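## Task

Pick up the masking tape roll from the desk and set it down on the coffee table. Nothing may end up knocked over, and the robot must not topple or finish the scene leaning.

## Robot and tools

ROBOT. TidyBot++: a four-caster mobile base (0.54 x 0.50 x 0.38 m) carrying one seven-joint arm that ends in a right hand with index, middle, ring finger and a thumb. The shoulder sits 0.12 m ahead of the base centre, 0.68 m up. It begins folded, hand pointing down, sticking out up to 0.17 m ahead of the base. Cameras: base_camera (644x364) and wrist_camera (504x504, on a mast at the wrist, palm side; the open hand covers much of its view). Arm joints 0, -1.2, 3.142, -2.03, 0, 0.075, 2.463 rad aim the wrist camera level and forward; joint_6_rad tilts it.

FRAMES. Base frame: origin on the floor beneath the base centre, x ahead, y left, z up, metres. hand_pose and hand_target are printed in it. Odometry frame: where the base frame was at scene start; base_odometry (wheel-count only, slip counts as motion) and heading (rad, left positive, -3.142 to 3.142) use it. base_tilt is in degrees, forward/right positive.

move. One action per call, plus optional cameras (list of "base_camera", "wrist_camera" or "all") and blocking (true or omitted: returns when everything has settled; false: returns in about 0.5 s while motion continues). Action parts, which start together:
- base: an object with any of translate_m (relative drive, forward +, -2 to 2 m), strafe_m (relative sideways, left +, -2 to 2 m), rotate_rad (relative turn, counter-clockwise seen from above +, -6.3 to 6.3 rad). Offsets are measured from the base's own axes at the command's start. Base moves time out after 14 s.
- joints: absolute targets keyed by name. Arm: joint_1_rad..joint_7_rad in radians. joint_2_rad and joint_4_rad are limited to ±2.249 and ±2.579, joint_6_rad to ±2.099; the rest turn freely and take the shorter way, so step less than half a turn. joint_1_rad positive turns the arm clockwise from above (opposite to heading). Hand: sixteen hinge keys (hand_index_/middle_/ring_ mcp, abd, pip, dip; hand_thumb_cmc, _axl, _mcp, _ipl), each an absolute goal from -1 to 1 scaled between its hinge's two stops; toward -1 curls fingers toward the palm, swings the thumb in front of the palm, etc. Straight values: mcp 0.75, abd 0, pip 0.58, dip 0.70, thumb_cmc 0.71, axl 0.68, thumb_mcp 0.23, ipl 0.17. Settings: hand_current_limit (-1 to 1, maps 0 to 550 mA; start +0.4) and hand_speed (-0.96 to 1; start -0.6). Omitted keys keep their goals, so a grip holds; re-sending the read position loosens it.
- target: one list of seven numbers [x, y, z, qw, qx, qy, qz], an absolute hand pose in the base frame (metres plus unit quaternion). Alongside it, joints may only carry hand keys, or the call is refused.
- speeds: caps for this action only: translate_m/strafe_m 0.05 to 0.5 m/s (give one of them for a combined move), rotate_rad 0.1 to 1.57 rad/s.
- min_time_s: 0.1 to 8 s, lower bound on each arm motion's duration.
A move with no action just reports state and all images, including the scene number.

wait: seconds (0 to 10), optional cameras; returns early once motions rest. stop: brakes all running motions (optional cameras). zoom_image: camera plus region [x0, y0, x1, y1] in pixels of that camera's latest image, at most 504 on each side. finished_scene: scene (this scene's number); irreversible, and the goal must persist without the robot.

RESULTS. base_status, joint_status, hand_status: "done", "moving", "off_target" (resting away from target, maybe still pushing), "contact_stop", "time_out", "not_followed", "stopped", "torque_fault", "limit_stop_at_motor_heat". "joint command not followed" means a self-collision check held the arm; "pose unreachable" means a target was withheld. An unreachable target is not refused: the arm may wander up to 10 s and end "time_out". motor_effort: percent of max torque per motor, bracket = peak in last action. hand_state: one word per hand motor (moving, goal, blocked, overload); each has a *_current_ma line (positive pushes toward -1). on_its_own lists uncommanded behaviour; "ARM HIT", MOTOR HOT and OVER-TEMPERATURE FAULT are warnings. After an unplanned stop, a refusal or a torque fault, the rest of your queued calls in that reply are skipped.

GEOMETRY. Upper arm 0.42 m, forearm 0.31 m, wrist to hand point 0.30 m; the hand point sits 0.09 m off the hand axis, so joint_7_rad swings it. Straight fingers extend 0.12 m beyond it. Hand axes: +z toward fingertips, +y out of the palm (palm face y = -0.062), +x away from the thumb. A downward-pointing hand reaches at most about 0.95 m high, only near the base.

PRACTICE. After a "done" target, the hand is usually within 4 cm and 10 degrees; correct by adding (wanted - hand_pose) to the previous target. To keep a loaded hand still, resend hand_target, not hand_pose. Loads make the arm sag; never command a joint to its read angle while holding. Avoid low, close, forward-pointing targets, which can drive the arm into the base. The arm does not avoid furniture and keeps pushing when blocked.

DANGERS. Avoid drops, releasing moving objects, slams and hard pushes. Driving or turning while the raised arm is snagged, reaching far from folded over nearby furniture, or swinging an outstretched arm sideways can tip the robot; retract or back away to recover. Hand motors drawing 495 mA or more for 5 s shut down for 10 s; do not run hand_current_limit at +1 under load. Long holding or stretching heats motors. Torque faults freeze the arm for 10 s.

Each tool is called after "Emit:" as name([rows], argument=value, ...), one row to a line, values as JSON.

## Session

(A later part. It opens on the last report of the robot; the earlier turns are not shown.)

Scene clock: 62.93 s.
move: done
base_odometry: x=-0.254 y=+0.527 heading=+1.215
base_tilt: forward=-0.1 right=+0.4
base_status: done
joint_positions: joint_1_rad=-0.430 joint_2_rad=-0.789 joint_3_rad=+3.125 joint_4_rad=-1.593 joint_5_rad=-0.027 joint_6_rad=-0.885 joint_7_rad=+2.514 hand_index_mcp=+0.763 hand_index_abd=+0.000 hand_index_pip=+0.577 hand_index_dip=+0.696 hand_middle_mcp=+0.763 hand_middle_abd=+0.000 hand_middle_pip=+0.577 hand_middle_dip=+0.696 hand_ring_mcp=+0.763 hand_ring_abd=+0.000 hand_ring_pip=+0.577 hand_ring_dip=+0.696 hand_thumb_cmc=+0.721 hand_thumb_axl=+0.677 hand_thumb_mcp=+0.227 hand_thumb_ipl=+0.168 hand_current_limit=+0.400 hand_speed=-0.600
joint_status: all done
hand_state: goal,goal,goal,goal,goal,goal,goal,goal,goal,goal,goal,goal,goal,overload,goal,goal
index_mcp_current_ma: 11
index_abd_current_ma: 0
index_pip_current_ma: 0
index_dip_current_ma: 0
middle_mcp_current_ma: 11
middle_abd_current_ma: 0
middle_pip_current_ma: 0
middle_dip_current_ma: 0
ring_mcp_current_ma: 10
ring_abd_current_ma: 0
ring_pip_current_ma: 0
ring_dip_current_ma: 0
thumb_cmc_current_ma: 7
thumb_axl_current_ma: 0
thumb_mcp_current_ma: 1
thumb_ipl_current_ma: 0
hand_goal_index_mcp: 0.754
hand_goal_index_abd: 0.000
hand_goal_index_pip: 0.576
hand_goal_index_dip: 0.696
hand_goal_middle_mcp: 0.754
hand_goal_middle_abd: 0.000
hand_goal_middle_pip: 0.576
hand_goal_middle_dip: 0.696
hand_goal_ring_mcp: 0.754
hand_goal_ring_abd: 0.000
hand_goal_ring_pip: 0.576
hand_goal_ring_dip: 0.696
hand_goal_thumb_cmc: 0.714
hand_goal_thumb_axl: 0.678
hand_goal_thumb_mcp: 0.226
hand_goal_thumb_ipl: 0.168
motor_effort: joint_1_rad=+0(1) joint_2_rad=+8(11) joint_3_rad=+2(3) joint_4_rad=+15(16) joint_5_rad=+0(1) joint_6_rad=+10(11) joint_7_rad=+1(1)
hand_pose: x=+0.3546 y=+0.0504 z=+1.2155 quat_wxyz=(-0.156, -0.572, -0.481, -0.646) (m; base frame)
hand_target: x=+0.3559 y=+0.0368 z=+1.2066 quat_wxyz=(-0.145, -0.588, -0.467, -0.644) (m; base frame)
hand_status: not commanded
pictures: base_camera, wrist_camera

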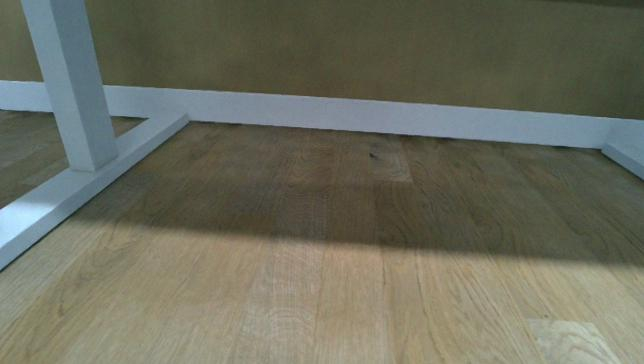

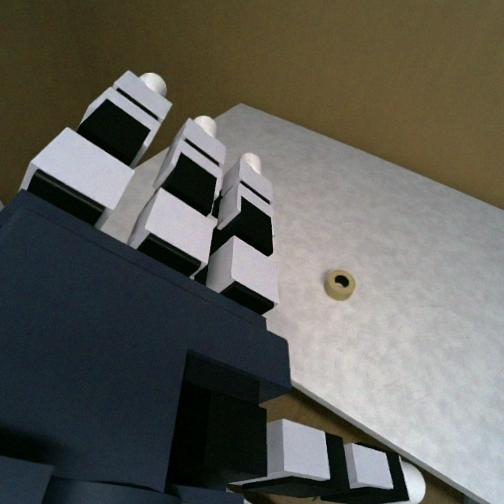

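Emit:
move(joints={"joint_1_rad":0.0,"joint_2_rad":-0.012,"joint_3_rad":3.142,"joint_4_rad":-1.93,"joint_5_rad":0,"joint_6_rad":0.085,"joint_7_rad":0.0,"hand_index_mcp":0.205,"hand_index_dip":-0.03,"hand_middle_mcp":0.205,"hand_middle_dip":-0.03,"hand_thumb_cmc":-0.571,"hand_thumb_mcp":0.226}, min_time_s=4, cameras=["all"])

Scene clock: 77.10 s.
move: done
base_odometry: x=-0.254 y=+0.527 heading=+1.215
base_tilt: forward=-0.1 right=+0.4
base_status: not commanded
joint_positions: joint_1_rad=-0.022 joint_2_rad=-0.031 joint_3_rad=+3.125 joint_4_rad=-1.911 joint_5_rad=-0.027 joint_6_rad=+0.016 joint_7_rad=+0.053 hand_index_mcp=+0.202 hand_index_abd=+0.001 hand_index_pip=+0.577 hand_index_dip=-0.027 hand_middle_mcp=+0.202 hand_middle_abd=+0.001 hand_middle_pip=+0.577 hand_middle_dip=-0.027 hand_ring_mcp=+0.746 hand_ring_abd=+0.001 hand_ring_pip=+0.576 hand_ring_dip=+0.696 hand_thumb_cmc=-0.567 hand_thumb_axl=+0.677 hand_thumb_mcp=+0.227 hand_thumb_ipl=+0.168 hand_current_limit=+0.400 hand_speed=-0.600
joint_status: all done
hand_state: goal,goal,goal,goal,goal,goal,goal,goal,goal,goal,goal,goal,goal,overload,goal,goal
index_mcp_current_ma: -3
index_abd_current_ma: 1
index_pip_current_ma: 0
index_dip_current_ma: 2
middle_mcp_current_ma: -4
middle_abd_current_ma: 0
middle_pip_current_ma: 0
middle_dip_current_ma: 3
ring_mcp_current_ma: -9
ring_abd_current_ma: 1
ring_pip_current_ma: 0
ring_dip_current_ma: 0
thumb_cmc_current_ma: 2
thumb_axl_current_ma: 0
thumb_mcp_current_ma: 1
thumb_ipl_current_ma: 0
hand_goal_index_mcp: 0.206
hand_goal_index_abd: 0.000
hand_goal_index_pip: 0.576
hand_goal_index_dip: -0.030
hand_goal_middle_mcp: 0.206
hand_goal_middle_abd: 0.000
hand_goal_middle_pip: 0.576
hand_goal_middle_dip: -0.030
hand_goal_ring_mcp: 0.754
hand_goal_ring_abd: 0.000
hand_goal_ring_pip: 0.576
hand_goal_ring_dip: 0.696
hand_goal_thumb_cmc: -0.570
hand_goal_thumb_axl: 0.678
hand_goal_thumb_mcp: 0.226
hand_goal_thumb_ipl: 0.168
motor_effort: joint_1_rad=+0(2) joint_2_rad=-17(19) joint_3_rad=+1(2) joint_4_rad=+17(19) joint_5_rad=+0(1) joint_6_rad=+9(11) joint_7_rad=+1(2)
hand_pose: x=+0.6678 y=+0.0434 z=+0.8377 quat_wxyz=(+0.424, -0.586, +0.549, -0.419) (m; base frame)
hand_target: x=+0.6787 y=+0.0238 z=+0.8353 quat_wxyz=(+0.430, -0.561, +0.561, -0.430) (m; base frame)
hand_status: not commanded
pictures: base_camera, wrist_camera

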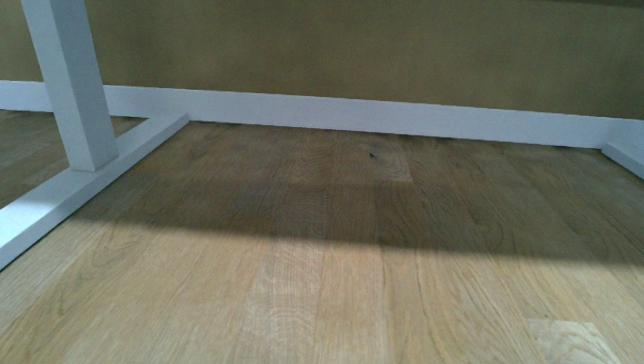

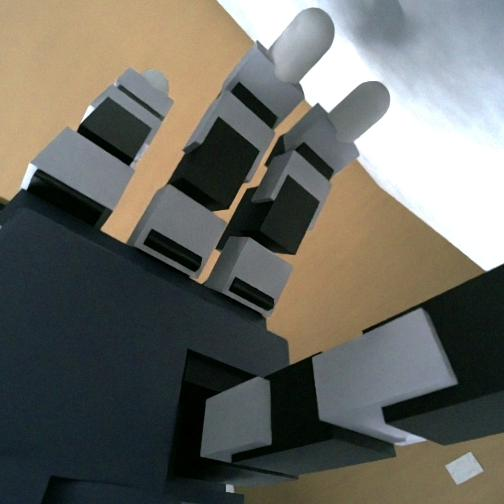

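Emit:
move(joints={"joint_1_rad":0.11,"joint_2_rad":0.063,"joint_3_rad":3.142,"joint_4_rad":-2.07,"joint_5_rad":0,"joint_6_rad":0.31,"joint_7_rad":0.0}, min_time_s=2, cameras=["wrist_camera"])

Scene clock: 80.83 s.
move: done
base_odometry: x=-0.254 y=+0.527 heading=+1.215
base_tilt: forward=-0.1 right=+0.4
base_status: not commanded
joint_positions: joint_1_rad=+0.079 joint_2_rad=+0.020 joint_3_rad=+3.125 joint_4_rad=-2.037 joint_5_rad=-0.027 joint_6_rad=+0.250 joint_7_rad=+0.044 hand_index_mcp=+0.202 hand_index_abd=+0.003 hand_index_pip=+0.575 hand_index_dip=-0.032 hand_middle_mcp=+0.201 hand_middle_abd=+0.001 hand_middle_pip=+0.577 hand_middle_dip=-0.027 hand_ring_mcp=+0.746 hand_ring_abd=+0.001 hand_ring_pip=+0.576 hand_ring_dip=+0.696 hand_thumb_cmc=-0.540 hand_thumb_axl=+0.677 hand_thumb_mcp=+0.242 hand_thumb_ipl=+0.175 hand_current_limit=+0.400 hand_speed=-0.600
joint_status: all done
hand_state: goal,goal,goal,goal,goal,goal,goal,goal,goal,goal,goal,goal,blocked,overload,goal,goal
index_mcp_current_ma: -4
index_abd_current_ma: 2
index_pip_current_ma: 0
index_dip_current_ma: -1
middle_mcp_current_ma: -4
middle_abd_current_ma: 0
middle_pip_current_ma: 0
middle_dip_current_ma: 3
ring_mcp_current_ma: -10
ring_abd_current_ma: 1
ring_pip_current_ma: 0
ring_dip_current_ma: 0
thumb_cmc_current_ma: 57
thumb_axl_current_ma: 0
thumb_mcp_current_ma: 34
thumb_ipl_current_ma: 11
hand_goal_index_mcp: 0.206
hand_goal_index_abd: 0.000
hand_goal_index_pip: 0.576
hand_goal_index_dip: -0.030
hand_goal_middle_mcp: 0.206
hand_goal_middle_abd: 0.000
hand_goal_middle_pip: 0.576
hand_goal_middle_dip: -0.030
hand_goal_ring_mcp: 0.754
hand_goal_ring_abd: 0.000
hand_goal_ring_pip: 0.576
hand_goal_ring_dip: 0.696
hand_goal_thumb_cmc: -0.570
hand_goal_thumb_axl: 0.678
hand_goal_thumb_mcp: 0.226
hand_goal_thumb_ipl: 0.168
motor_effort: joint_1_rad=+0(2) joint_2_rad=-16(19) joint_3_rad=+2(2) joint_4_rad=+15(18) joint_5_rad=+1(2) joint_6_rad=+8(10) joint_7_rad=+2(3)
hand_pose: x=+0.6787 y=-0.0145 z=+0.8022 quat_wxyz=(+0.418, -0.541, +0.569, -0.457) (m; base frame)
hand_target: x=+0.6814 y=-0.0381 z=+0.7766 quat_wxyz=(+0.409, -0.527, +0.589, -0.456) (m; base frame)
hand_status: not commanded
pictures: wrist_camera

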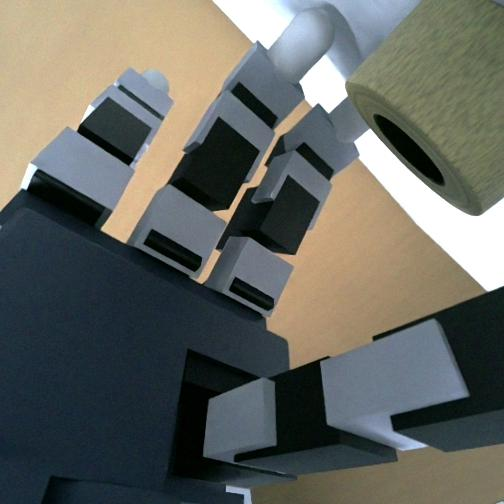

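Emit:
move(joints={"joint_1_rad":0.085,"joint_2_rad":0.018,"joint_4_rad":-2.111,"joint_6_rad":0.345}, min_time_s=1, cameras=["wrist_camera"])

Scene clock: 86.50 s.
move: done
base_odometry: x=-0.254 y=+0.527 heading=+1.215
base_tilt: forward=-0.1 right=+0.4
base_status: not commanded
joint_positions: joint_1_rad=+0.079 joint_2_rad=+0.009 joint_3_rad=+3.125 joint_4_rad=-2.066 joint_5_rad=-0.027 joint_6_rad=+0.298 joint_7_rad=+0.042 hand_index_mcp=+0.202 hand_index_abd=+0.003 hand_index_pip=+0.575 hand_index_dip=-0.032 hand_middle_mcp=+0.201 hand_middle_abd=+0.001 hand_middle_pip=+0.577 hand_middle_dip=-0.027 hand_ring_mcp=+0.746 hand_ring_abd=+0.001 hand_ring_pip=+0.576 hand_ring_dip=+0.696 hand_thumb_cmc=-0.540 hand_thumb_axl=+0.677 hand_thumb_mcp=+0.236 hand_thumb_ipl=+0.173 hand_current_limit=+0.400 hand_speed=-0.600
joint_status: all done
hand_state: goal,goal,goal,goal,goal,goal,goal,goal,goal,goal,goal,goal,blocked,overload,goal,goal
index_mcp_current_ma: -4
index_abd_current_ma: 2
index_pip_current_ma: 0
index_dip_current_ma: -1
middle_mcp_current_ma: -4
middle_abd_current_ma: 0
middle_pip_current_ma: 0
middle_dip_current_ma: 3
ring_mcp_current_ma: -10
ring_abd_current_ma: 1
ring_pip_current_ma: 0
ring_dip_current_ma: 0
thumb_cmc_current_ma: 57
thumb_axl_current_ma: 0
thumb_mcp_current_ma: 18
thumb_ipl_current_ma: 7
hand_goal_index_mcp: 0.206
hand_goal_index_abd: 0.000
hand_goal_index_pip: 0.576
hand_goal_index_dip: -0.030
hand_goal_middle_mcp: 0.206
hand_goal_middle_abd: 0.000
hand_goal_middle_pip: 0.576
hand_goal_middle_dip: -0.030
hand_goal_ring_mcp: 0.754
hand_goal_ring_abd: 0.000
hand_goal_ring_pip: 0.576
hand_goal_ring_dip: 0.696
hand_goal_thumb_cmc: -0.570
hand_goal_thumb_axl: 0.678
hand_goal_thumb_mcp: 0.226
hand_goal_thumb_ipl: 0.168
motor_effort: joint_1_rad=+1(2) joint_2_rad=-14(16) joint_3_rad=+2(2) joint_4_rad=+13(15) joint_5_rad=+1(2) joint_6_rad=+6(8) joint_7_rad=+1(2)
hand_pose: x=+0.6758 y=-0.0145 z=+0.8052 quat_wxyz=(+0.426, -0.534, +0.563, -0.465) (m; base frame)
hand_target: x=+0.6699 y=-0.0230 z=+0.7891 quat_wxyz=(+0.425, -0.526, +0.573, -0.463) (m; base frame)
hand_status: not commanded
pictures: wrist_camera

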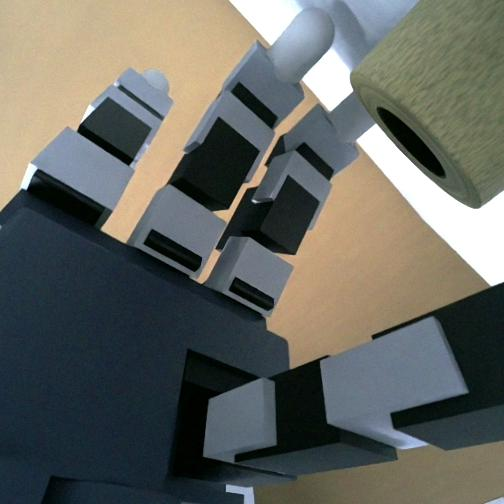

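Emit:
move(joints={"hand_index_mcp":0.137,"hand_index_pip":0.36,"hand_middle_mcp":0.137,"hand_middle_pip":0.36,"hand_thumb_mcp":0.0}, cameras=["wrist_camera"])

Emit:
move(joints={"hand_index_mcp":0.096,"hand_index_pip":0.139,"hand_middle_mcp":0.096,"hand_middle_pip":0.139,"hand_thumb_mcp":-0.225}, cameras=["wrist_camera"])

Scene clock: 89.17 s.
move: off_target
base_odometry: x=-0.254 y=+0.527 heading=+1.215
base_tilt: forward=-0.1 right=+0.4
base_status: not commanded
joint_positions: joint_1_rad=+0.079 joint_2_rad=+0.004 joint_3_rad=+3.125 joint_4_rad=-2.070 joint_5_rad=-0.027 joint_6_rad=+0.298 joint_7_rad=+0.042 hand_index_mcp=+0.134 hand_index_abd=+0.003 hand_index_pip=+0.362 hand_index_dip=-0.032 hand_middle_mcp=+0.134 hand_middle_abd=+0.001 hand_middle_pip=+0.362 hand_middle_dip=-0.027 hand_ring_mcp=+0.746 hand_ring_abd=+0.001 hand_ring_pip=+0.576 hand_ring_dip=+0.696 hand_thumb_cmc=-0.540 hand_thumb_axl=+0.677 hand_thumb_mcp=+0.210 hand_thumb_ipl=+0.188 hand_current_limit=+0.400 hand_speed=-0.600
joint_status: hand_thumb_mcp off_target (ended at +0.210, target +0.000); the others done
hand_state: goal,goal,goal,goal,goal,goal,goal,goal,goal,goal,goal,goal,blocked,overload,blocked,goal
index_mcp_current_ma: -3
index_abd_current_ma: 2
index_pip_current_ma: 1
index_dip_current_ma: -1
middle_mcp_current_ma: -3
middle_abd_current_ma: 0
middle_pip_current_ma: 1
middle_dip_current_ma: 3
ring_mcp_current_ma: -10
ring_abd_current_ma: 1
ring_pip_current_ma: 0
ring_dip_current_ma: 0
thumb_cmc_current_ma: 57
thumb_axl_current_ma: 0
thumb_mcp_current_ma: 385
thumb_ipl_current_ma: 46
hand_goal_index_mcp: 0.138
hand_goal_index_abd: 0.000
hand_goal_index_pip: 0.360
hand_goal_index_dip: -0.030
hand_goal_middle_mcp: 0.138
hand_goal_middle_abd: 0.000
hand_goal_middle_pip: 0.360
hand_goal_middle_dip: -0.030
hand_goal_ring_mcp: 0.754
hand_goal_ring_abd: 0.000
hand_goal_ring_pip: 0.576
hand_goal_ring_dip: 0.696
hand_goal_thumb_cmc: -0.570
hand_goal_thumb_axl: 0.678
hand_goal_thumb_mcp: 0.000
hand_goal_thumb_ipl: 0.168
motor_effort: joint_1_rad=+1(1) joint_2_rad=-13(14) joint_3_rad=+2(2) joint_4_rad=+13(14) joint_5_rad=+1(1) joint_6_rad=+7(7) joint_7_rad=+2(2)
hand_pose: x=+0.6739 y=-0.0143 z=+0.8056 quat_wxyz=(+0.426, -0.534, +0.563, -0.465) (m; base frame)
hand_target: x=+0.6699 y=-0.0230 z=+0.7891 quat_wxyz=(+0.425, -0.526, +0.573, -0.463) (m; base frame)
hand_status: not commanded
pictures: wrist_camera

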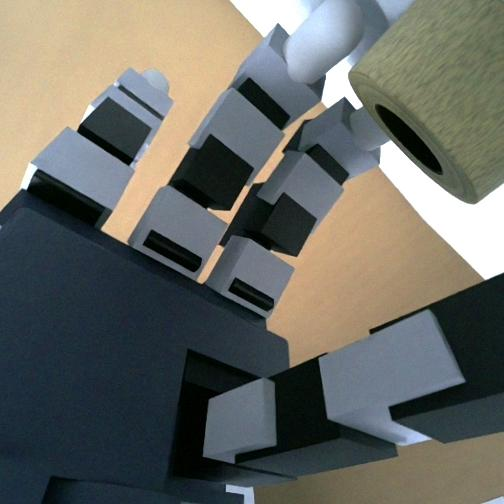

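Scene clock: 89.80 s.
move: off_target
base_odometry: x=-0.254 y=+0.527 heading=+1.215
base_tilt: forward=-0.1 right=+0.4
base_status: not commanded
joint_positions: joint_1_rad=+0.079 joint_2_rad=+0.004 joint_3_rad=+3.125 joint_4_rad=-2.070 joint_5_rad=-0.027 joint_6_rad=+0.298 joint_7_rad=+0.042 hand_index_mcp=+0.094 hand_index_abd=+0.003 hand_index_pip=+0.144 hand_index_dip=-0.032 hand_middle_mcp=+0.093 hand_middle_abd=+0.001 hand_middle_pip=+0.143 hand_middle_dip=-0.027 hand_ring_mcp=+0.746 hand_ring_abd=+0.001 hand_ring_pip=+0.576 hand_ring_dip=+0.696 hand_thumb_cmc=-0.540 hand_thumb_axl=+0.677 hand_thumb_mcp=+0.210 hand_thumb_ipl=+0.188 hand_current_limit=+0.400 hand_speed=-0.600
joint_status: hand_thumb_mcp off_target (ended at +0.210, target -0.225); the others done
hand_state: goal,goal,goal,goal,goal,goal,goal,goal,goal,goal,goal,goal,blocked,overload,blocked,goal
index_mcp_current_ma: -2
index_abd_current_ma: 2
index_pip_current_ma: 4
index_dip_current_ma: -1
middle_mcp_current_ma: -2
middle_abd_current_ma: 0
middle_pip_current_ma: 2
middle_dip_current_ma: 3
ring_mcp_current_ma: -10
ring_abd_current_ma: 1
ring_pip_current_ma: 0
ring_dip_current_ma: 0
thumb_cmc_current_ma: 57
thumb_axl_current_ma: 0
thumb_mcp_current_ma: 385
thumb_ipl_current_ma: 47
hand_goal_index_mcp: 0.096
hand_goal_index_abd: 0.000
hand_goal_index_pip: 0.140
hand_goal_index_dip: -0.030
hand_goal_middle_mcp: 0.096
hand_goal_middle_abd: 0.000
hand_goal_middle_pip: 0.140
hand_goal_middle_dip: -0.030
hand_goal_ring_mcp: 0.754
hand_goal_ring_abd: 0.000
hand_goal_ring_pip: 0.576
hand_goal_ring_dip: 0.696
hand_goal_thumb_cmc: -0.570
hand_goal_thumb_axl: 0.678
hand_goal_thumb_mcp: -0.224
hand_goal_thumb_ipl: 0.168
motor_effort: joint_1_rad=+1(2) joint_2_rad=-12(13) joint_3_rad=+2(2) joint_4_rad=+14(14) joint_5_rad=+1(1) joint_6_rad=+7(7) joint_7_rad=+2(2)
hand_pose: x=+0.6738 y=-0.0143 z=+0.8056 quat_wxyz=(+0.426, -0.534, +0.563, -0.465) (m; base frame)
hand_target: x=+0.6699 y=-0.0230 z=+0.7891 quat_wxyz=(+0.425, -0.526, +0.573, -0.463) (m; base frame)
hand_status: not commanded
pictures: wrist_camera

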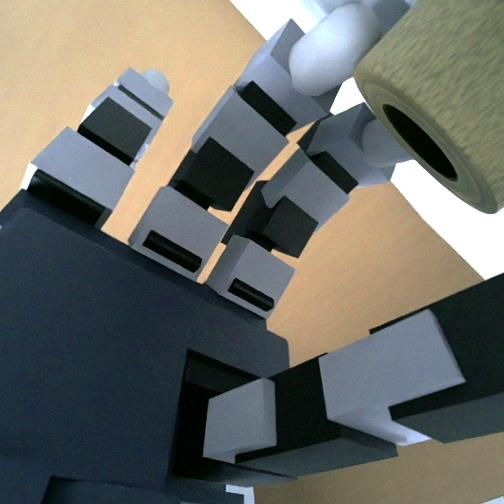

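Emit:
move(joints={"joint_4_rad":-2.065,"joint_2_rad":0.01,"joint_6_rad":0.36,"hand_thumb_mcp":0.226}, min_time_s=1, cameras=["wrist_camera"])

Scene clock: 92.20 s.
move: done
base_odometry: x=-0.254 y=+0.527 heading=+1.215
base_tilt: forward=-0.1 right=+0.4
base_status: not commanded
joint_positions: joint_1_rad=+0.079 joint_2_rad=+0.004 joint_3_rad=+3.125 joint_4_rad=-2.070 joint_5_rad=-0.027 joint_6_rad=+0.299 joint_7_rad=+0.042 hand_index_mcp=+0.094 hand_index_abd=+0.003 hand_index_pip=+0.143 hand_index_dip=-0.032 hand_middle_mcp=+0.093 hand_middle_abd=+0.001 hand_middle_pip=+0.143 hand_middle_dip=-0.027 hand_ring_mcp=+0.746 hand_ring_abd=+0.001 hand_ring_pip=+0.576 hand_ring_dip=+0.696 hand_thumb_cmc=-0.540 hand_thumb_axl=+0.677 hand_thumb_mcp=+0.227 hand_thumb_ipl=+0.172 hand_current_limit=+0.400 hand_speed=-0.600
joint_status: all done
hand_state: goal,goal,goal,goal,goal,goal,goal,goal,goal,goal,goal,goal,blocked,overload,goal,goal
index_mcp_current_ma: -2
index_abd_current_ma: 2
index_pip_current_ma: 2
index_dip_current_ma: -1
middle_mcp_current_ma: -2
middle_abd_current_ma: 0
middle_pip_current_ma: 2
middle_dip_current_ma: 3
ring_mcp_current_ma: -10
ring_abd_current_ma: 1
ring_pip_current_ma: 0
ring_dip_current_ma: 0
thumb_cmc_current_ma: 57
thumb_axl_current_ma: 0
thumb_mcp_current_ma: 0
thumb_ipl_current_ma: 5
hand_goal_index_mcp: 0.096
hand_goal_index_abd: 0.000
hand_goal_index_pip: 0.140
hand_goal_index_dip: -0.030
hand_goal_middle_mcp: 0.096
hand_goal_middle_abd: 0.000
hand_goal_middle_pip: 0.140
hand_goal_middle_dip: -0.030
hand_goal_ring_mcp: 0.754
hand_goal_ring_abd: 0.000
hand_goal_ring_pip: 0.576
hand_goal_ring_dip: 0.696
hand_goal_thumb_cmc: -0.570
hand_goal_thumb_axl: 0.678
hand_goal_thumb_mcp: 0.226
hand_goal_thumb_ipl: 0.168
motor_effort: joint_1_rad=+0(1) joint_2_rad=-16(16) joint_3_rad=+1(2) joint_4_rad=+15(16) joint_5_rad=+1(1) joint_6_rad=+8(9) joint_7_rad=+1(2)
hand_pose: x=+0.6741 y=-0.0144 z=+0.8061 quat_wxyz=(+0.426, -0.534, +0.563, -0.466) (m; base frame)
hand_target: x=+0.6846 y=-0.0243 z=+0.8233 quat_wxyz=(+0.443, -0.511, +0.557, -0.482) (m; base frame)
hand_status: not commanded
pictures: wrist_camera

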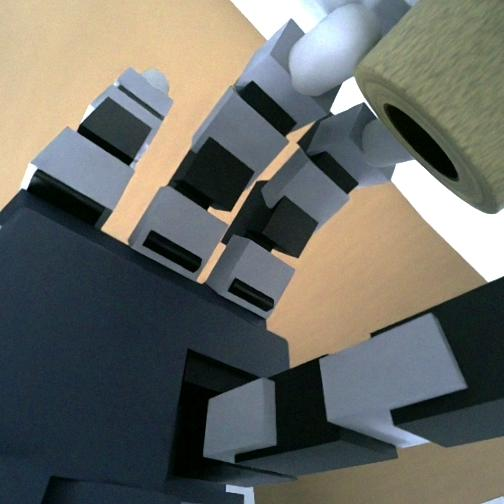

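Emit:
move(joints={"joint_4_rad":-2.035,"joint_6_rad":0.38}, min_time_s=1, cameras=["wrist_camera"])

Scene clock: 93.87 s.
move: done
base_odometry: x=-0.254 y=+0.527 heading=+1.215
base_tilt: forward=-0.1 right=+0.4
base_status: not commanded
joint_positions: joint_1_rad=+0.079 joint_2_rad=+0.004 joint_3_rad=+3.125 joint_4_rad=-2.063 joint_5_rad=-0.027 joint_6_rad=+0.311 joint_7_rad=+0.042 hand_index_mcp=+0.094 hand_index_abd=+0.003 hand_index_pip=+0.143 hand_index_dip=-0.032 hand_middle_mcp=+0.093 hand_middle_abd=+0.001 hand_middle_pip=+0.143 hand_middle_dip=-0.027 hand_ring_mcp=+0.746 hand_ring_abd=+0.001 hand_ring_pip=+0.576 hand_ring_dip=+0.696 hand_thumb_cmc=-0.567 hand_thumb_axl=+0.677 hand_thumb_mcp=+0.227 hand_thumb_ipl=+0.170 hand_current_limit=+0.400 hand_speed=-0.600
joint_status: all done
hand_state: goal,goal,goal,goal,goal,goal,goal,goal,goal,goal,goal,goal,goal,overload,goal,goal
index_mcp_current_ma: -2
index_abd_current_ma: 2
index_pip_current_ma: 2
index_dip_current_ma: -1
middle_mcp_current_ma: -2
middle_abd_current_ma: 0
middle_pip_current_ma: 2
middle_dip_current_ma: 3
ring_mcp_current_ma: -10
ring_abd_current_ma: 1
ring_pip_current_ma: 0
ring_dip_current_ma: 0
thumb_cmc_current_ma: 2
thumb_axl_current_ma: 0
thumb_mcp_current_ma: 1
thumb_ipl_current_ma: 2
hand_goal_index_mcp: 0.096
hand_goal_index_abd: 0.000
hand_goal_index_pip: 0.140
hand_goal_index_dip: -0.030
hand_goal_middle_mcp: 0.096
hand_goal_middle_abd: 0.000
hand_goal_middle_pip: 0.140
hand_goal_middle_dip: -0.030
hand_goal_ring_mcp: 0.754
hand_goal_ring_abd: 0.000
hand_goal_ring_pip: 0.576
hand_goal_ring_dip: 0.696
hand_goal_thumb_cmc: -0.570
hand_goal_thumb_axl: 0.678
hand_goal_thumb_mcp: 0.226
hand_goal_thumb_ipl: 0.168
motor_effort: joint_1_rad=+0(1) joint_2_rad=-18(18) joint_3_rad=+1(2) joint_4_rad=+17(17) joint_5_rad=+0(1) joint_6_rad=+9(10) joint_7_rad=+1(1)
hand_pose: x=+0.6777 y=-0.0147 z=+0.8131 quat_wxyz=(+0.431, -0.530, +0.559, -0.471) (m; base frame)
hand_target: x=+0.6950 y=-0.0252 z=+0.8460 quat_wxyz=(+0.455, -0.500, +0.545, -0.496) (m; base frame)
hand_status: not commanded
pictures: wrist_camera

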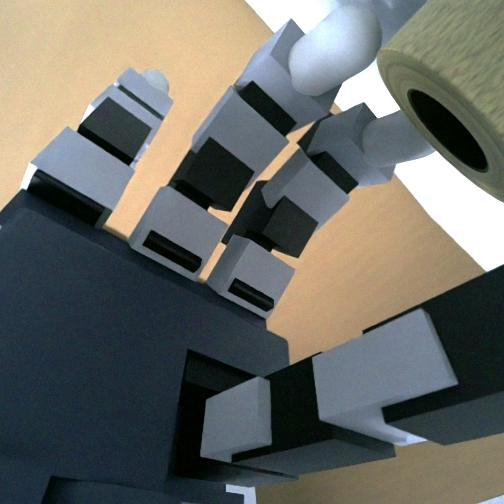

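Emit:
move(joints={"hand_thumb_mcp":-0.1}, cameras=["wrist_camera"])

Scene clock: 95.03 s.
move: off_target
base_odometry: x=-0.254 y=+0.527 heading=+1.215
base_tilt: forward=-0.1 right=+0.4
base_status: not commanded
joint_positions: joint_1_rad=+0.079 joint_2_rad=+0.004 joint_3_rad=+3.125 joint_4_rad=-2.063 joint_5_rad=-0.027 joint_6_rad=+0.312 joint_7_rad=+0.042 hand_index_mcp=+0.121 hand_index_abd=+0.003 hand_index_pip=+0.154 hand_index_dip=-0.029 hand_middle_mcp=+0.103 hand_middle_abd=+0.001 hand_middle_pip=+0.146 hand_middle_dip=-0.027 hand_ring_mcp=+0.746 hand_ring_abd=+0.001 hand_ring_pip=+0.576 hand_ring_dip=+0.696 hand_thumb_cmc=-0.568 hand_thumb_axl=+0.677 hand_thumb_mcp=+0.007 hand_thumb_ipl=+0.186 hand_current_limit=+0.400 hand_speed=-0.600
joint_status: hand_thumb_mcp off_target (ended at +0.007, target -0.100)
hand_state: blocked,goal,goal,goal,goal,goal,goal,goal,goal,goal,goal,goal,goal,overload,blocked,goal
index_mcp_current_ma: 46
index_abd_current_ma: 2
index_pip_current_ma: 19
index_dip_current_ma: 1
middle_mcp_current_ma: 8
middle_abd_current_ma: 0
middle_pip_current_ma: 6
middle_dip_current_ma: 3
ring_mcp_current_ma: -10
ring_abd_current_ma: 1
ring_pip_current_ma: 0
ring_dip_current_ma: 0
thumb_cmc_current_ma: 1
thumb_axl_current_ma: 0
thumb_mcp_current_ma: 385
thumb_ipl_current_ma: 42
hand_goal_index_mcp: 0.096
hand_goal_index_abd: 0.000
hand_goal_index_pip: 0.140
hand_goal_index_dip: -0.030
hand_goal_middle_mcp: 0.096
hand_goal_middle_abd: 0.000
hand_goal_middle_pip: 0.140
hand_goal_middle_dip: -0.030
hand_goal_ring_mcp: 0.754
hand_goal_ring_abd: 0.000
hand_goal_ring_pip: 0.576
hand_goal_ring_dip: 0.696
hand_goal_thumb_cmc: -0.570
hand_goal_thumb_axl: 0.678
hand_goal_thumb_mcp: -0.100
hand_goal_thumb_ipl: 0.168
motor_effort: joint_1_rad=+0(1) joint_2_rad=-17(18) joint_3_rad=+1(1) joint_4_rad=+17(17) joint_5_rad=+0(1) joint_6_rad=+9(9) joint_7_rad=+1(1)
hand_pose: x=+0.6781 y=-0.0147 z=+0.8138 quat_wxyz=(+0.432, -0.529, +0.558, -0.471) (m; base frame)
hand_target: x=+0.6950 y=-0.0252 z=+0.8460 quat_wxyz=(+0.455, -0.500, +0.545, -0.496) (m; base frame)
hand_status: not commanded
pictures: wrist_camera

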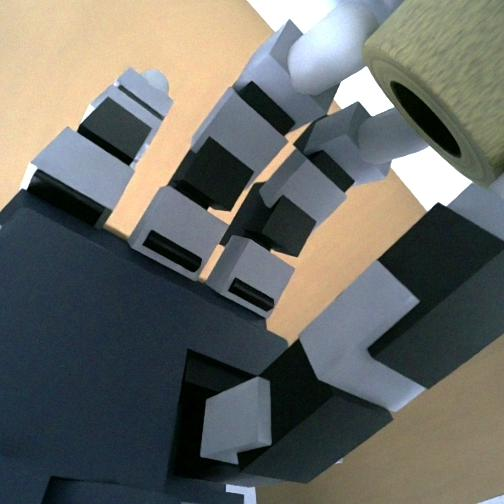

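Emit:
move(joints={"hand_index_mcp":0.03,"hand_middle_mcp":0.0,"hand_index_pip":0.08,"hand_middle_pip":0.04}, cameras=["wrist_camera"])

Emit:
move(joints={"joint_2_rad":-0.09,"joint_4_rad":-1.97,"joint_6_rad":0.25}, min_time_s=3, cameras=["wrist_camera"])

Scene clock: 97.50 s.
move: off_target
base_odometry: x=-0.254 y=+0.527 heading=+1.215
base_tilt: forward=-0.1 right=+0.4
base_status: not commanded
joint_positions: joint_1_rad=+0.079 joint_2_rad=+0.004 joint_3_rad=+3.125 joint_4_rad=-2.063 joint_5_rad=-0.027 joint_6_rad=+0.313 joint_7_rad=+0.042 hand_index_mcp=+0.113 hand_index_abd=-0.004 hand_index_pip=+0.136 hand_index_dip=-0.019 hand_middle_mcp=+0.003 hand_middle_abd=-0.004 hand_middle_pip=+0.051 hand_middle_dip=-0.023 hand_ring_mcp=+0.746 hand_ring_abd=+0.001 hand_ring_pip=+0.576 hand_ring_dip=+0.696 hand_thumb_cmc=-0.551 hand_thumb_axl=+1.000 hand_thumb_mcp=+0.000 hand_thumb_ipl=+0.203 hand_current_limit=+0.400 hand_speed=-0.600
joint_status: hand_index_mcp off_target (ended at +0.113, target +0.030); hand_index_pip off_target (ended at +0.136, target +0.080); the others done
hand_state: blocked,goal,blocked,goal,goal,goal,goal,goal,goal,goal,goal,goal,goal,overload,blocked,blocked
index_mcp_current_ma: 252
index_abd_current_ma: -3
index_pip_current_ma: 133
index_dip_current_ma: 13
middle_mcp_current_ma: 3
middle_abd_current_ma: -2
middle_pip_current_ma: 13
middle_dip_current_ma: 7
ring_mcp_current_ma: -10
ring_abd_current_ma: 1
ring_pip_current_ma: 0
ring_dip_current_ma: 0
thumb_cmc_current_ma: 29
thumb_axl_current_ma: 0
thumb_mcp_current_ma: 385
thumb_ipl_current_ma: 104
hand_goal_index_mcp: 0.030
hand_goal_index_abd: 0.000
hand_goal_index_pip: 0.080
hand_goal_index_dip: -0.030
hand_goal_middle_mcp: 0.000
hand_goal_middle_abd: 0.000
hand_goal_middle_pip: 0.040
hand_goal_middle_dip: -0.030
hand_goal_ring_mcp: 0.754
hand_goal_ring_abd: 0.000
hand_goal_ring_pip: 0.576
hand_goal_ring_dip: 0.696
hand_goal_thumb_cmc: -0.570
hand_goal_thumb_axl: 0.678
hand_goal_thumb_mcp: -0.100
hand_goal_thumb_ipl: 0.168
motor_effort: joint_1_rad=+0(1) joint_2_rad=-18(18) joint_3_rad=+1(1) joint_4_rad=+17(17) joint_5_rad=+0(1) joint_6_rad=+10(10) joint_7_rad=+1(1)
hand_pose: x=+0.6781 y=-0.0147 z=+0.8140 quat_wxyz=(+0.432, -0.529, +0.558, -0.472) (m; base frame)
hand_target: x=+0.6950 y=-0.0252 z=+0.8460 quat_wxyz=(+0.455, -0.500, +0.545, -0.496) (m; base frame)
hand_status: not commanded
pictures: wrist_camera

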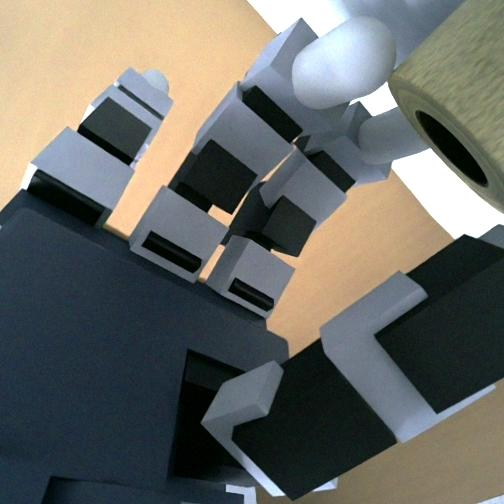

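Scene clock: 100.80 s.
move: done
base_odometry: x=-0.254 y=+0.527 heading=+1.215
base_tilt: forward=-0.1 right=+0.4
base_status: not commanded
joint_positions: joint_1_rad=+0.079 joint_2_rad=-0.074 joint_3_rad=+3.125 joint_4_rad=-2.002 joint_5_rad=-0.027 joint_6_rad=+0.313 joint_7_rad=+0.042 hand_index_mcp=+0.113 hand_index_abd=-0.004 hand_index_pip=+0.136 hand_index_dip=-0.019 hand_middle_mcp=+0.003 hand_middle_abd=-0.004 hand_middle_pip=+0.051 hand_middle_dip=-0.023 hand_ring_mcp=+0.746 hand_ring_abd=+0.001 hand_ring_pip=+0.576 hand_ring_dip=+0.696 hand_thumb_cmc=-0.551 hand_thumb_axl=+1.000 hand_thumb_mcp=+0.000 hand_thumb_ipl=+0.203 hand_current_limit=+0.400 hand_speed=-0.600
joint_status: all done
hand_state: blocked,goal,blocked,goal,goal,goal,goal,goal,goal,goal,goal,goal,goal,overload,blocked,blocked
index_mcp_current_ma: 252
index_abd_current_ma: -3
index_pip_current_ma: 133
index_dip_current_ma: 13
middle_mcp_current_ma: 2
middle_abd_current_ma: -2
middle_pip_current_ma: 13
middle_dip_current_ma: 7
ring_mcp_current_ma: -10
ring_abd_current_ma: 1
ring_pip_current_ma: 0
ring_dip_current_ma: 0
thumb_cmc_current_ma: 29
thumb_axl_current_ma: 0
thumb_mcp_current_ma: 385
thumb_ipl_current_ma: 104
hand_goal_index_mcp: 0.030
hand_goal_index_abd: 0.000
hand_goal_index_pip: 0.080
hand_goal_index_dip: -0.030
hand_goal_middle_mcp: 0.000
hand_goal_middle_abd: 0.000
hand_goal_middle_pip: 0.040
hand_goal_middle_dip: -0.030
hand_goal_ring_mcp: 0.754
hand_goal_ring_abd: 0.000
hand_goal_ring_pip: 0.576
hand_goal_ring_dip: 0.696
hand_goal_thumb_cmc: -0.570
hand_goal_thumb_axl: 0.678
hand_goal_thumb_mcp: -0.100
hand_goal_thumb_ipl: 0.168
motor_effort: joint_1_rad=+0(1) joint_2_rad=-16(19) joint_3_rad=+1(1) joint_4_rad=+18(19) joint_5_rad=+0(1) joint_6_rad=+10(11) joint_7_rad=+0(1)
hand_pose: x=+0.6800 y=-0.0146 z=+0.8931 quat_wxyz=(+0.467, -0.497, +0.524, -0.510) (m; base frame)
hand_target: x=+0.6766 y=-0.0236 z=+0.9025 quat_wxyz=(+0.464, -0.492, +0.536, -0.505) (m; base frame)
hand_status: not commanded
pictures: wrist_camera

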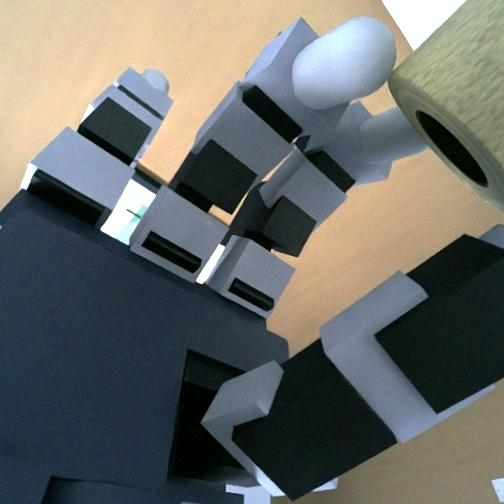

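Emit:
move(base={"translate_m":-0.45}, speeds={"translate_m":0.3}, joints={"joint_1_rad":0.0,"joint_2_rad":-0.6,"joint_4_rad":-1.88,"joint_6_rad":-0.5}, min_time_s=3, cameras=["wrist_camera"])

Emit:
move(base={"rotate_rad":3.038}, speeds={"rotate_rad":0.9})

Emit:
move(base={"translate_m":0.012,"strafe_m":0.634}, speeds={"strafe_m":0.3}, cameras=["all"])

Scene clock: 110.97 s.
move: done
base_odometry: x=-0.410 y=+0.105 heading=+1.215
base_tilt: forward=-0.1 right=+0.4
base_status: done
joint_positions: joint_1_rad=+0.025 joint_2_rad=-0.592 joint_3_rad=+3.125 joint_4_rad=-1.911 joint_5_rad=-0.027 joint_6_rad=-0.419 joint_7_rad=+0.042 hand_index_mcp=+0.113 hand_index_abd=-0.004 hand_index_pip=+0.136 hand_index_dip=-0.019 hand_middle_mcp=+0.003 hand_middle_abd=-0.004 hand_middle_pip=+0.051 hand_middle_dip=-0.023 hand_ring_mcp=+0.746 hand_ring_abd=+0.001 hand_ring_pip=+0.576 hand_ring_dip=+0.696 hand_thumb_cmc=-0.551 hand_thumb_axl=+1.000 hand_thumb_mcp=+0.000 hand_thumb_ipl=+0.203 hand_current_limit=+0.400 hand_speed=-0.600
joint_status: all done
hand_state: blocked,goal,blocked,goal,goal,goal,goal,goal,goal,goal,goal,goal,goal,overload,blocked,blocked
index_mcp_current_ma: 252
index_abd_current_ma: -3
index_pip_current_ma: 133
index_dip_current_ma: 13
middle_mcp_current_ma: 2
middle_abd_current_ma: -2
middle_pip_current_ma: 13
middle_dip_current_ma: 7
ring_mcp_current_ma: -10
ring_abd_current_ma: 1
ring_pip_current_ma: 0
ring_dip_current_ma: 0
thumb_cmc_current_ma: 29
thumb_axl_current_ma: 0
thumb_mcp_current_ma: 385
thumb_ipl_current_ma: 104
hand_goal_index_mcp: 0.030
hand_goal_index_abd: 0.000
hand_goal_index_pip: 0.080
hand_goal_index_dip: -0.030
hand_goal_middle_mcp: 0.000
hand_goal_middle_abd: 0.000
hand_goal_middle_pip: 0.040
hand_goal_middle_dip: -0.030
hand_goal_ring_mcp: 0.754
hand_goal_ring_abd: 0.000
hand_goal_ring_pip: 0.576
hand_goal_ring_dip: 0.696
hand_goal_thumb_cmc: -0.570
hand_goal_thumb_axl: 0.678
hand_goal_thumb_mcp: -0.100
hand_goal_thumb_ipl: 0.168
motor_effort: joint_1_rad=+1(1) joint_2_rad=-1(19) joint_3_rad=+2(2) joint_4_rad=+18(20) joint_5_rad=+1(1) joint_6_rad=+9(11) joint_7_rad=+1(1)
hand_pose: x=+0.4715 y=+0.0248 z=+0.9746 quat_wxyz=(+0.451, -0.546, +0.534, -0.462) (m; base frame)
hand_target: x=+0.4598 y=+0.0239 z=+0.9735 quat_wxyz=(+0.445, -0.549, +0.550, -0.445) (m; base frame)
hand_status: not commanded
pictures: wrist_camera

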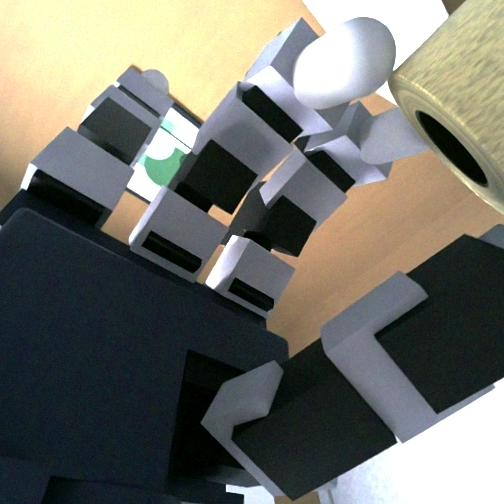

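Scene clock: 115.20 s.
move: done
base_odometry: x=-0.410 y=+0.105 heading=-2.030
base_tilt: forward=-0.1 right=+0.4
base_status: done
joint_positions: joint_1_rad=+0.020 joint_2_rad=-0.592 joint_3_rad=+3.125 joint_4_rad=-1.911 joint_5_rad=-0.027 joint_6_rad=-0.419 joint_7_rad=+0.042 hand_index_mcp=+0.113 hand_index_abd=-0.004 hand_index_pip=+0.136 hand_index_dip=-0.019 hand_middle_mcp=+0.003 hand_middle_abd=-0.004 hand_middle_pip=+0.051 hand_middle_dip=-0.023 hand_ring_mcp=+0.746 hand_ring_abd=+0.001 hand_ring_pip=+0.576 hand_ring_dip=+0.696 hand_thumb_cmc=-0.551 hand_thumb_axl=+1.000 hand_thumb_mcp=+0.000 hand_thumb_ipl=+0.203 hand_current_limit=+0.400 hand_speed=-0.600
joint_status: not commanded
hand_state: blocked,goal,blocked,goal,goal,goal,goal,goal,goal,goal,goal,goal,goal,overload,blocked,blocked
index_mcp_current_ma: 252
index_abd_current_ma: -3
index_pip_current_ma: 133
index_dip_current_ma: 13
middle_mcp_current_ma: 2
middle_abd_current_ma: -2
middle_pip_current_ma: 13
middle_dip_current_ma: 7
ring_mcp_current_ma: -10
ring_abd_current_ma: 1
ring_pip_current_ma: 0
ring_dip_current_ma: 0
thumb_cmc_current_ma: 29
thumb_axl_current_ma: 0
thumb_mcp_current_ma: 385
thumb_ipl_current_ma: 104
hand_goal_index_mcp: 0.030
hand_goal_index_abd: 0.000
hand_goal_index_pip: 0.080
hand_goal_index_dip: -0.030
hand_goal_middle_mcp: 0.000
hand_goal_middle_abd: 0.000
hand_goal_middle_pip: 0.040
hand_goal_middle_dip: -0.030
hand_goal_ring_mcp: 0.754
hand_goal_ring_abd: 0.000
hand_goal_ring_pip: 0.576
hand_goal_ring_dip: 0.696
hand_goal_thumb_cmc: -0.570
hand_goal_thumb_axl: 0.678
hand_goal_thumb_mcp: -0.100
hand_goal_thumb_ipl: 0.168
motor_effort: joint_1_rad=-1(1) joint_2_rad=-1(2) joint_3_rad=+1(2) joint_4_rad=+18(19) joint_5_rad=+0(1) joint_6_rad=+10(10) joint_7_rad=+1(2)
hand_pose: x=+0.4714 y=+0.0263 z=+0.9746 quat_wxyz=(+0.452, -0.547, +0.533, -0.461) (m; base frame)
hand_target: x=+0.4598 y=+0.0239 z=+0.9735 quat_wxyz=(+0.445, -0.549, +0.550, -0.445) (m; base frame)
hand_status: not commanded
pictures: none

Scene clock: 118.23 s.
move: done
base_odometry: x=+0.153 y=-0.187 heading=-2.030
base_tilt: forward=-0.1 right=+0.4
base_status: done
joint_positions: joint_1_rad=+0.020 joint_2_rad=-0.592 joint_3_rad=+3.126 joint_4_rad=-1.911 joint_5_rad=-0.027 joint_6_rad=-0.419 joint_7_rad=+0.042 hand_index_mcp=+0.113 hand_index_abd=-0.004 hand_index_pip=+0.136 hand_index_dip=-0.019 hand_middle_mcp=+0.003 hand_middle_abd=-0.004 hand_middle_pip=+0.051 hand_middle_dip=-0.023 hand_ring_mcp=+0.746 hand_ring_abd=+0.001 hand_ring_pip=+0.576 hand_ring_dip=+0.696 hand_thumb_cmc=-0.552 hand_thumb_axl=+1.000 hand_thumb_mcp=+0.000 hand_thumb_ipl=+0.203 hand_current_limit=+0.400 hand_speed=-0.600
joint_status: not commanded
hand_state: blocked,goal,blocked,goal,goal,goal,goal,goal,goal,goal,goal,goal,goal,overload,blocked,blocked
index_mcp_current_ma: 252
index_abd_current_ma: -3
index_pip_current_ma: 133
index_dip_current_ma: 13
middle_mcp_current_ma: 2
middle_abd_current_ma: -2
middle_pip_current_ma: 13
middle_dip_current_ma: 7
ring_mcp_current_ma: -10
ring_abd_current_ma: 1
ring_pip_current_ma: 0
ring_dip_current_ma: 0
thumb_cmc_current_ma: 29
thumb_axl_current_ma: 0
thumb_mcp_current_ma: 385
thumb_ipl_current_ma: 104
hand_goal_index_mcp: 0.030
hand_goal_index_abd: 0.000
hand_goal_index_pip: 0.080
hand_goal_index_dip: -0.030
hand_goal_middle_mcp: 0.000
hand_goal_middle_abd: 0.000
hand_goal_middle_pip: 0.040
hand_goal_middle_dip: -0.030
hand_goal_ring_mcp: 0.754
hand_goal_ring_abd: 0.000
hand_goal_ring_pip: 0.576
hand_goal_ring_dip: 0.696
hand_goal_thumb_cmc: -0.570
hand_goal_thumb_axl: 0.678
hand_goal_thumb_mcp: -0.100
hand_goal_thumb_ipl: 0.168
motor_effort: joint_1_rad=-1(1) joint_2_rad=+0(1) joint_3_rad=+1(3) joint_4_rad=+18(19) joint_5_rad=+0(1) joint_6_rad=+10(10) joint_7_rad=+0(1)
hand_pose: x=+0.4714 y=+0.0259 z=+0.9747 quat_wxyz=(+0.452, -0.547, +0.533, -0.461) (m; base frame)
hand_target: x=+0.4598 y=+0.0239 z=+0.9735 quat_wxyz=(+0.445, -0.549, +0.550, -0.445) (m; base frame)
hand_status: not commanded
pictures: base_camera, wrist_camera

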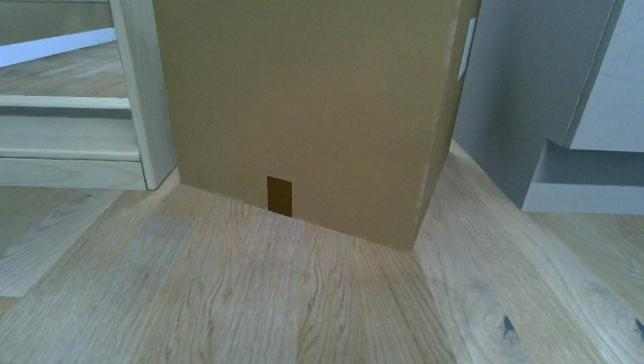

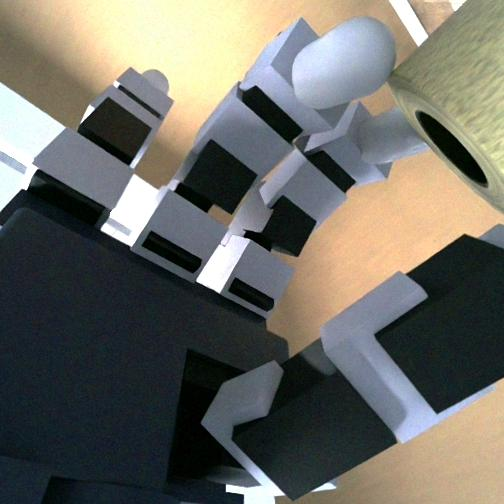

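Emit:
move(base={"translate_m":0.5,"strafe_m":-0.016}, speeds={"translate_m":0.12}, cameras=["base_camera"])

Scene clock: 127.03 s.
move: done
base_odometry: x=-0.083 y=-0.629 heading=-2.030
base_tilt: forward=-0.1 right=+0.4
base_status: done
joint_positions: joint_1_rad=+0.020 joint_2_rad=-0.596 joint_3_rad=+3.126 joint_4_rad=-1.910 joint_5_rad=-0.027 joint_6_rad=-0.420 joint_7_rad=+0.042 hand_index_mcp=+0.113 hand_index_abd=-0.004 hand_index_pip=+0.136 hand_index_dip=-0.019 hand_middle_mcp=+0.003 hand_middle_abd=-0.004 hand_middle_pip=+0.050 hand_middle_dip=-0.023 hand_ring_mcp=+0.746 hand_ring_abd=+0.001 hand_ring_pip=+0.576 hand_ring_dip=+0.696 hand_thumb_cmc=-0.552 hand_thumb_axl=+1.000 hand_thumb_mcp=+0.000 hand_thumb_ipl=+0.203 hand_current_limit=+0.400 hand_speed=-0.600
joint_status: not commanded
hand_state: blocked,goal,blocked,goal,goal,goal,goal,goal,goal,goal,goal,goal,goal,overload,blocked,blocked
index_mcp_current_ma: 252
index_abd_current_ma: -3
index_pip_current_ma: 133
index_dip_current_ma: 13
middle_mcp_current_ma: 2
middle_abd_current_ma: -2
middle_pip_current_ma: 13
middle_dip_current_ma: 7
ring_mcp_current_ma: -10
ring_abd_current_ma: 1
ring_pip_current_ma: 0
ring_dip_current_ma: 0
thumb_cmc_current_ma: 29
thumb_axl_current_ma: 0
thumb_mcp_current_ma: 385
thumb_ipl_current_ma: 104
hand_goal_index_mcp: 0.030
hand_goal_index_abd: 0.000
hand_goal_index_pip: 0.080
hand_goal_index_dip: -0.030
hand_goal_middle_mcp: 0.000
hand_goal_middle_abd: 0.000
hand_goal_middle_pip: 0.040
hand_goal_middle_dip: -0.030
hand_goal_ring_mcp: 0.754
hand_goal_ring_abd: 0.000
hand_goal_ring_pip: 0.576
hand_goal_ring_dip: 0.696
hand_goal_thumb_cmc: -0.570
hand_goal_thumb_axl: 0.678
hand_goal_thumb_mcp: -0.100
hand_goal_thumb_ipl: 0.168
motor_effort: joint_1_rad=+0(1) joint_2_rad=+0(3) joint_3_rad=+2(2) joint_4_rad=+18(19) joint_5_rad=+0(1) joint_6_rad=+10(10) joint_7_rad=+0(1)
hand_pose: x=+0.4702 y=+0.0260 z=+0.9762 quat_wxyz=(+0.453, -0.546, +0.532, -0.462) (m; base frame)
hand_target: x=+0.4598 y=+0.0239 z=+0.9735 quat_wxyz=(+0.445, -0.549, +0.550, -0.445) (m; base frame)
hand_status: not commanded
pictures: base_camera

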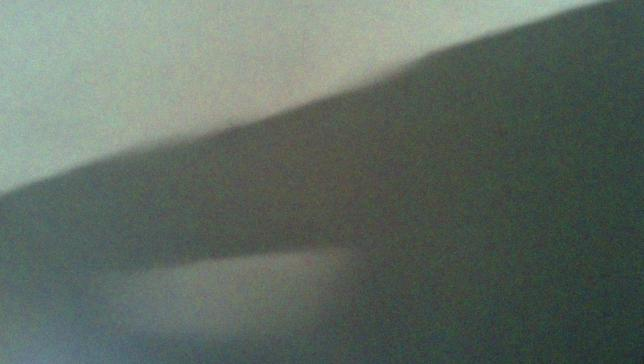

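Emit:
move(base={"translate_m":0.6}, speeds={"translate_m":0.15}, cameras=["all"])

Scene clock: 132.20 s.
move: done
base_odometry: x=-0.349 y=-1.167 heading=-2.030
base_tilt: forward=-0.1 right=+0.4
base_status: done
joint_positions: joint_1_rad=+0.020 joint_2_rad=-0.597 joint_3_rad=+3.126 joint_4_rad=-1.909 joint_5_rad=-0.027 joint_6_rad=-0.421 joint_7_rad=+0.042 hand_index_mcp=+0.113 hand_index_abd=-0.004 hand_index_pip=+0.136 hand_index_dip=-0.019 hand_middle_mcp=+0.003 hand_middle_abd=-0.004 hand_middle_pip=+0.050 hand_middle_dip=-0.023 hand_ring_mcp=+0.746 hand_ring_abd=+0.001 hand_ring_pip=+0.576 hand_ring_dip=+0.696 hand_thumb_cmc=-0.552 hand_thumb_axl=+1.000 hand_thumb_mcp=+0.000 hand_thumb_ipl=+0.203 hand_current_limit=+0.400 hand_speed=-0.600
joint_status: not commanded
hand_state: blocked,goal,blocked,goal,goal,goal,goal,goal,goal,goal,goal,goal,goal,overload,blocked,blocked
index_mcp_current_ma: 252
index_abd_current_ma: -3
index_pip_current_ma: 133
index_dip_current_ma: 14
middle_mcp_current_ma: 2
middle_abd_current_ma: -2
middle_pip_current_ma: 13
middle_dip_current_ma: 7
ring_mcp_current_ma: -10
ring_abd_current_ma: 1
ring_pip_current_ma: 0
ring_dip_current_ma: 0
thumb_cmc_current_ma: 29
thumb_axl_current_ma: 0
thumb_mcp_current_ma: 385
thumb_ipl_current_ma: 104
hand_goal_index_mcp: 0.030
hand_goal_index_abd: 0.000
hand_goal_index_pip: 0.080
hand_goal_index_dip: -0.030
hand_goal_middle_mcp: 0.000
hand_goal_middle_abd: 0.000
hand_goal_middle_pip: 0.040
hand_goal_middle_dip: -0.030
hand_goal_ring_mcp: 0.754
hand_goal_ring_abd: 0.000
hand_goal_ring_pip: 0.576
hand_goal_ring_dip: 0.696
hand_goal_thumb_cmc: -0.570
hand_goal_thumb_axl: 0.678
hand_goal_thumb_mcp: -0.100
hand_goal_thumb_ipl: 0.168
motor_effort: joint_1_rad=+0(1) joint_2_rad=+0(3) joint_3_rad=+1(2) joint_4_rad=+18(19) joint_5_rad=+0(1) joint_6_rad=+9(10) joint_7_rad=+1(1)
hand_pose: x=+0.4698 y=+0.0260 z=+0.9767 quat_wxyz=(+0.453, -0.546, +0.532, -0.462) (m; base frame)
hand_target: x=+0.4598 y=+0.0239 z=+0.9735 quat_wxyz=(+0.445, -0.549, +0.550, -0.445) (m; base frame)
hand_status: not commanded
pictures: base_camera, wrist_camera

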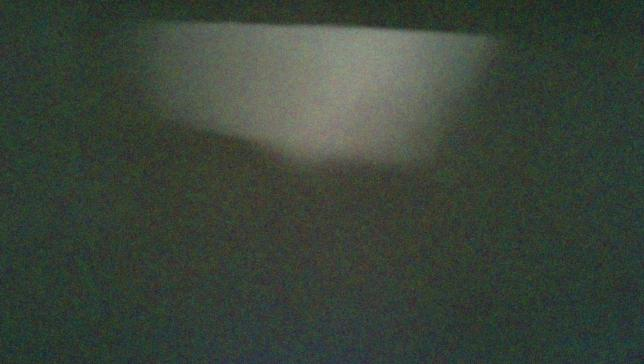

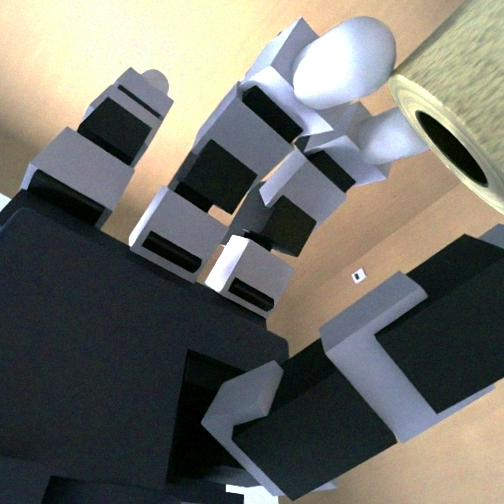

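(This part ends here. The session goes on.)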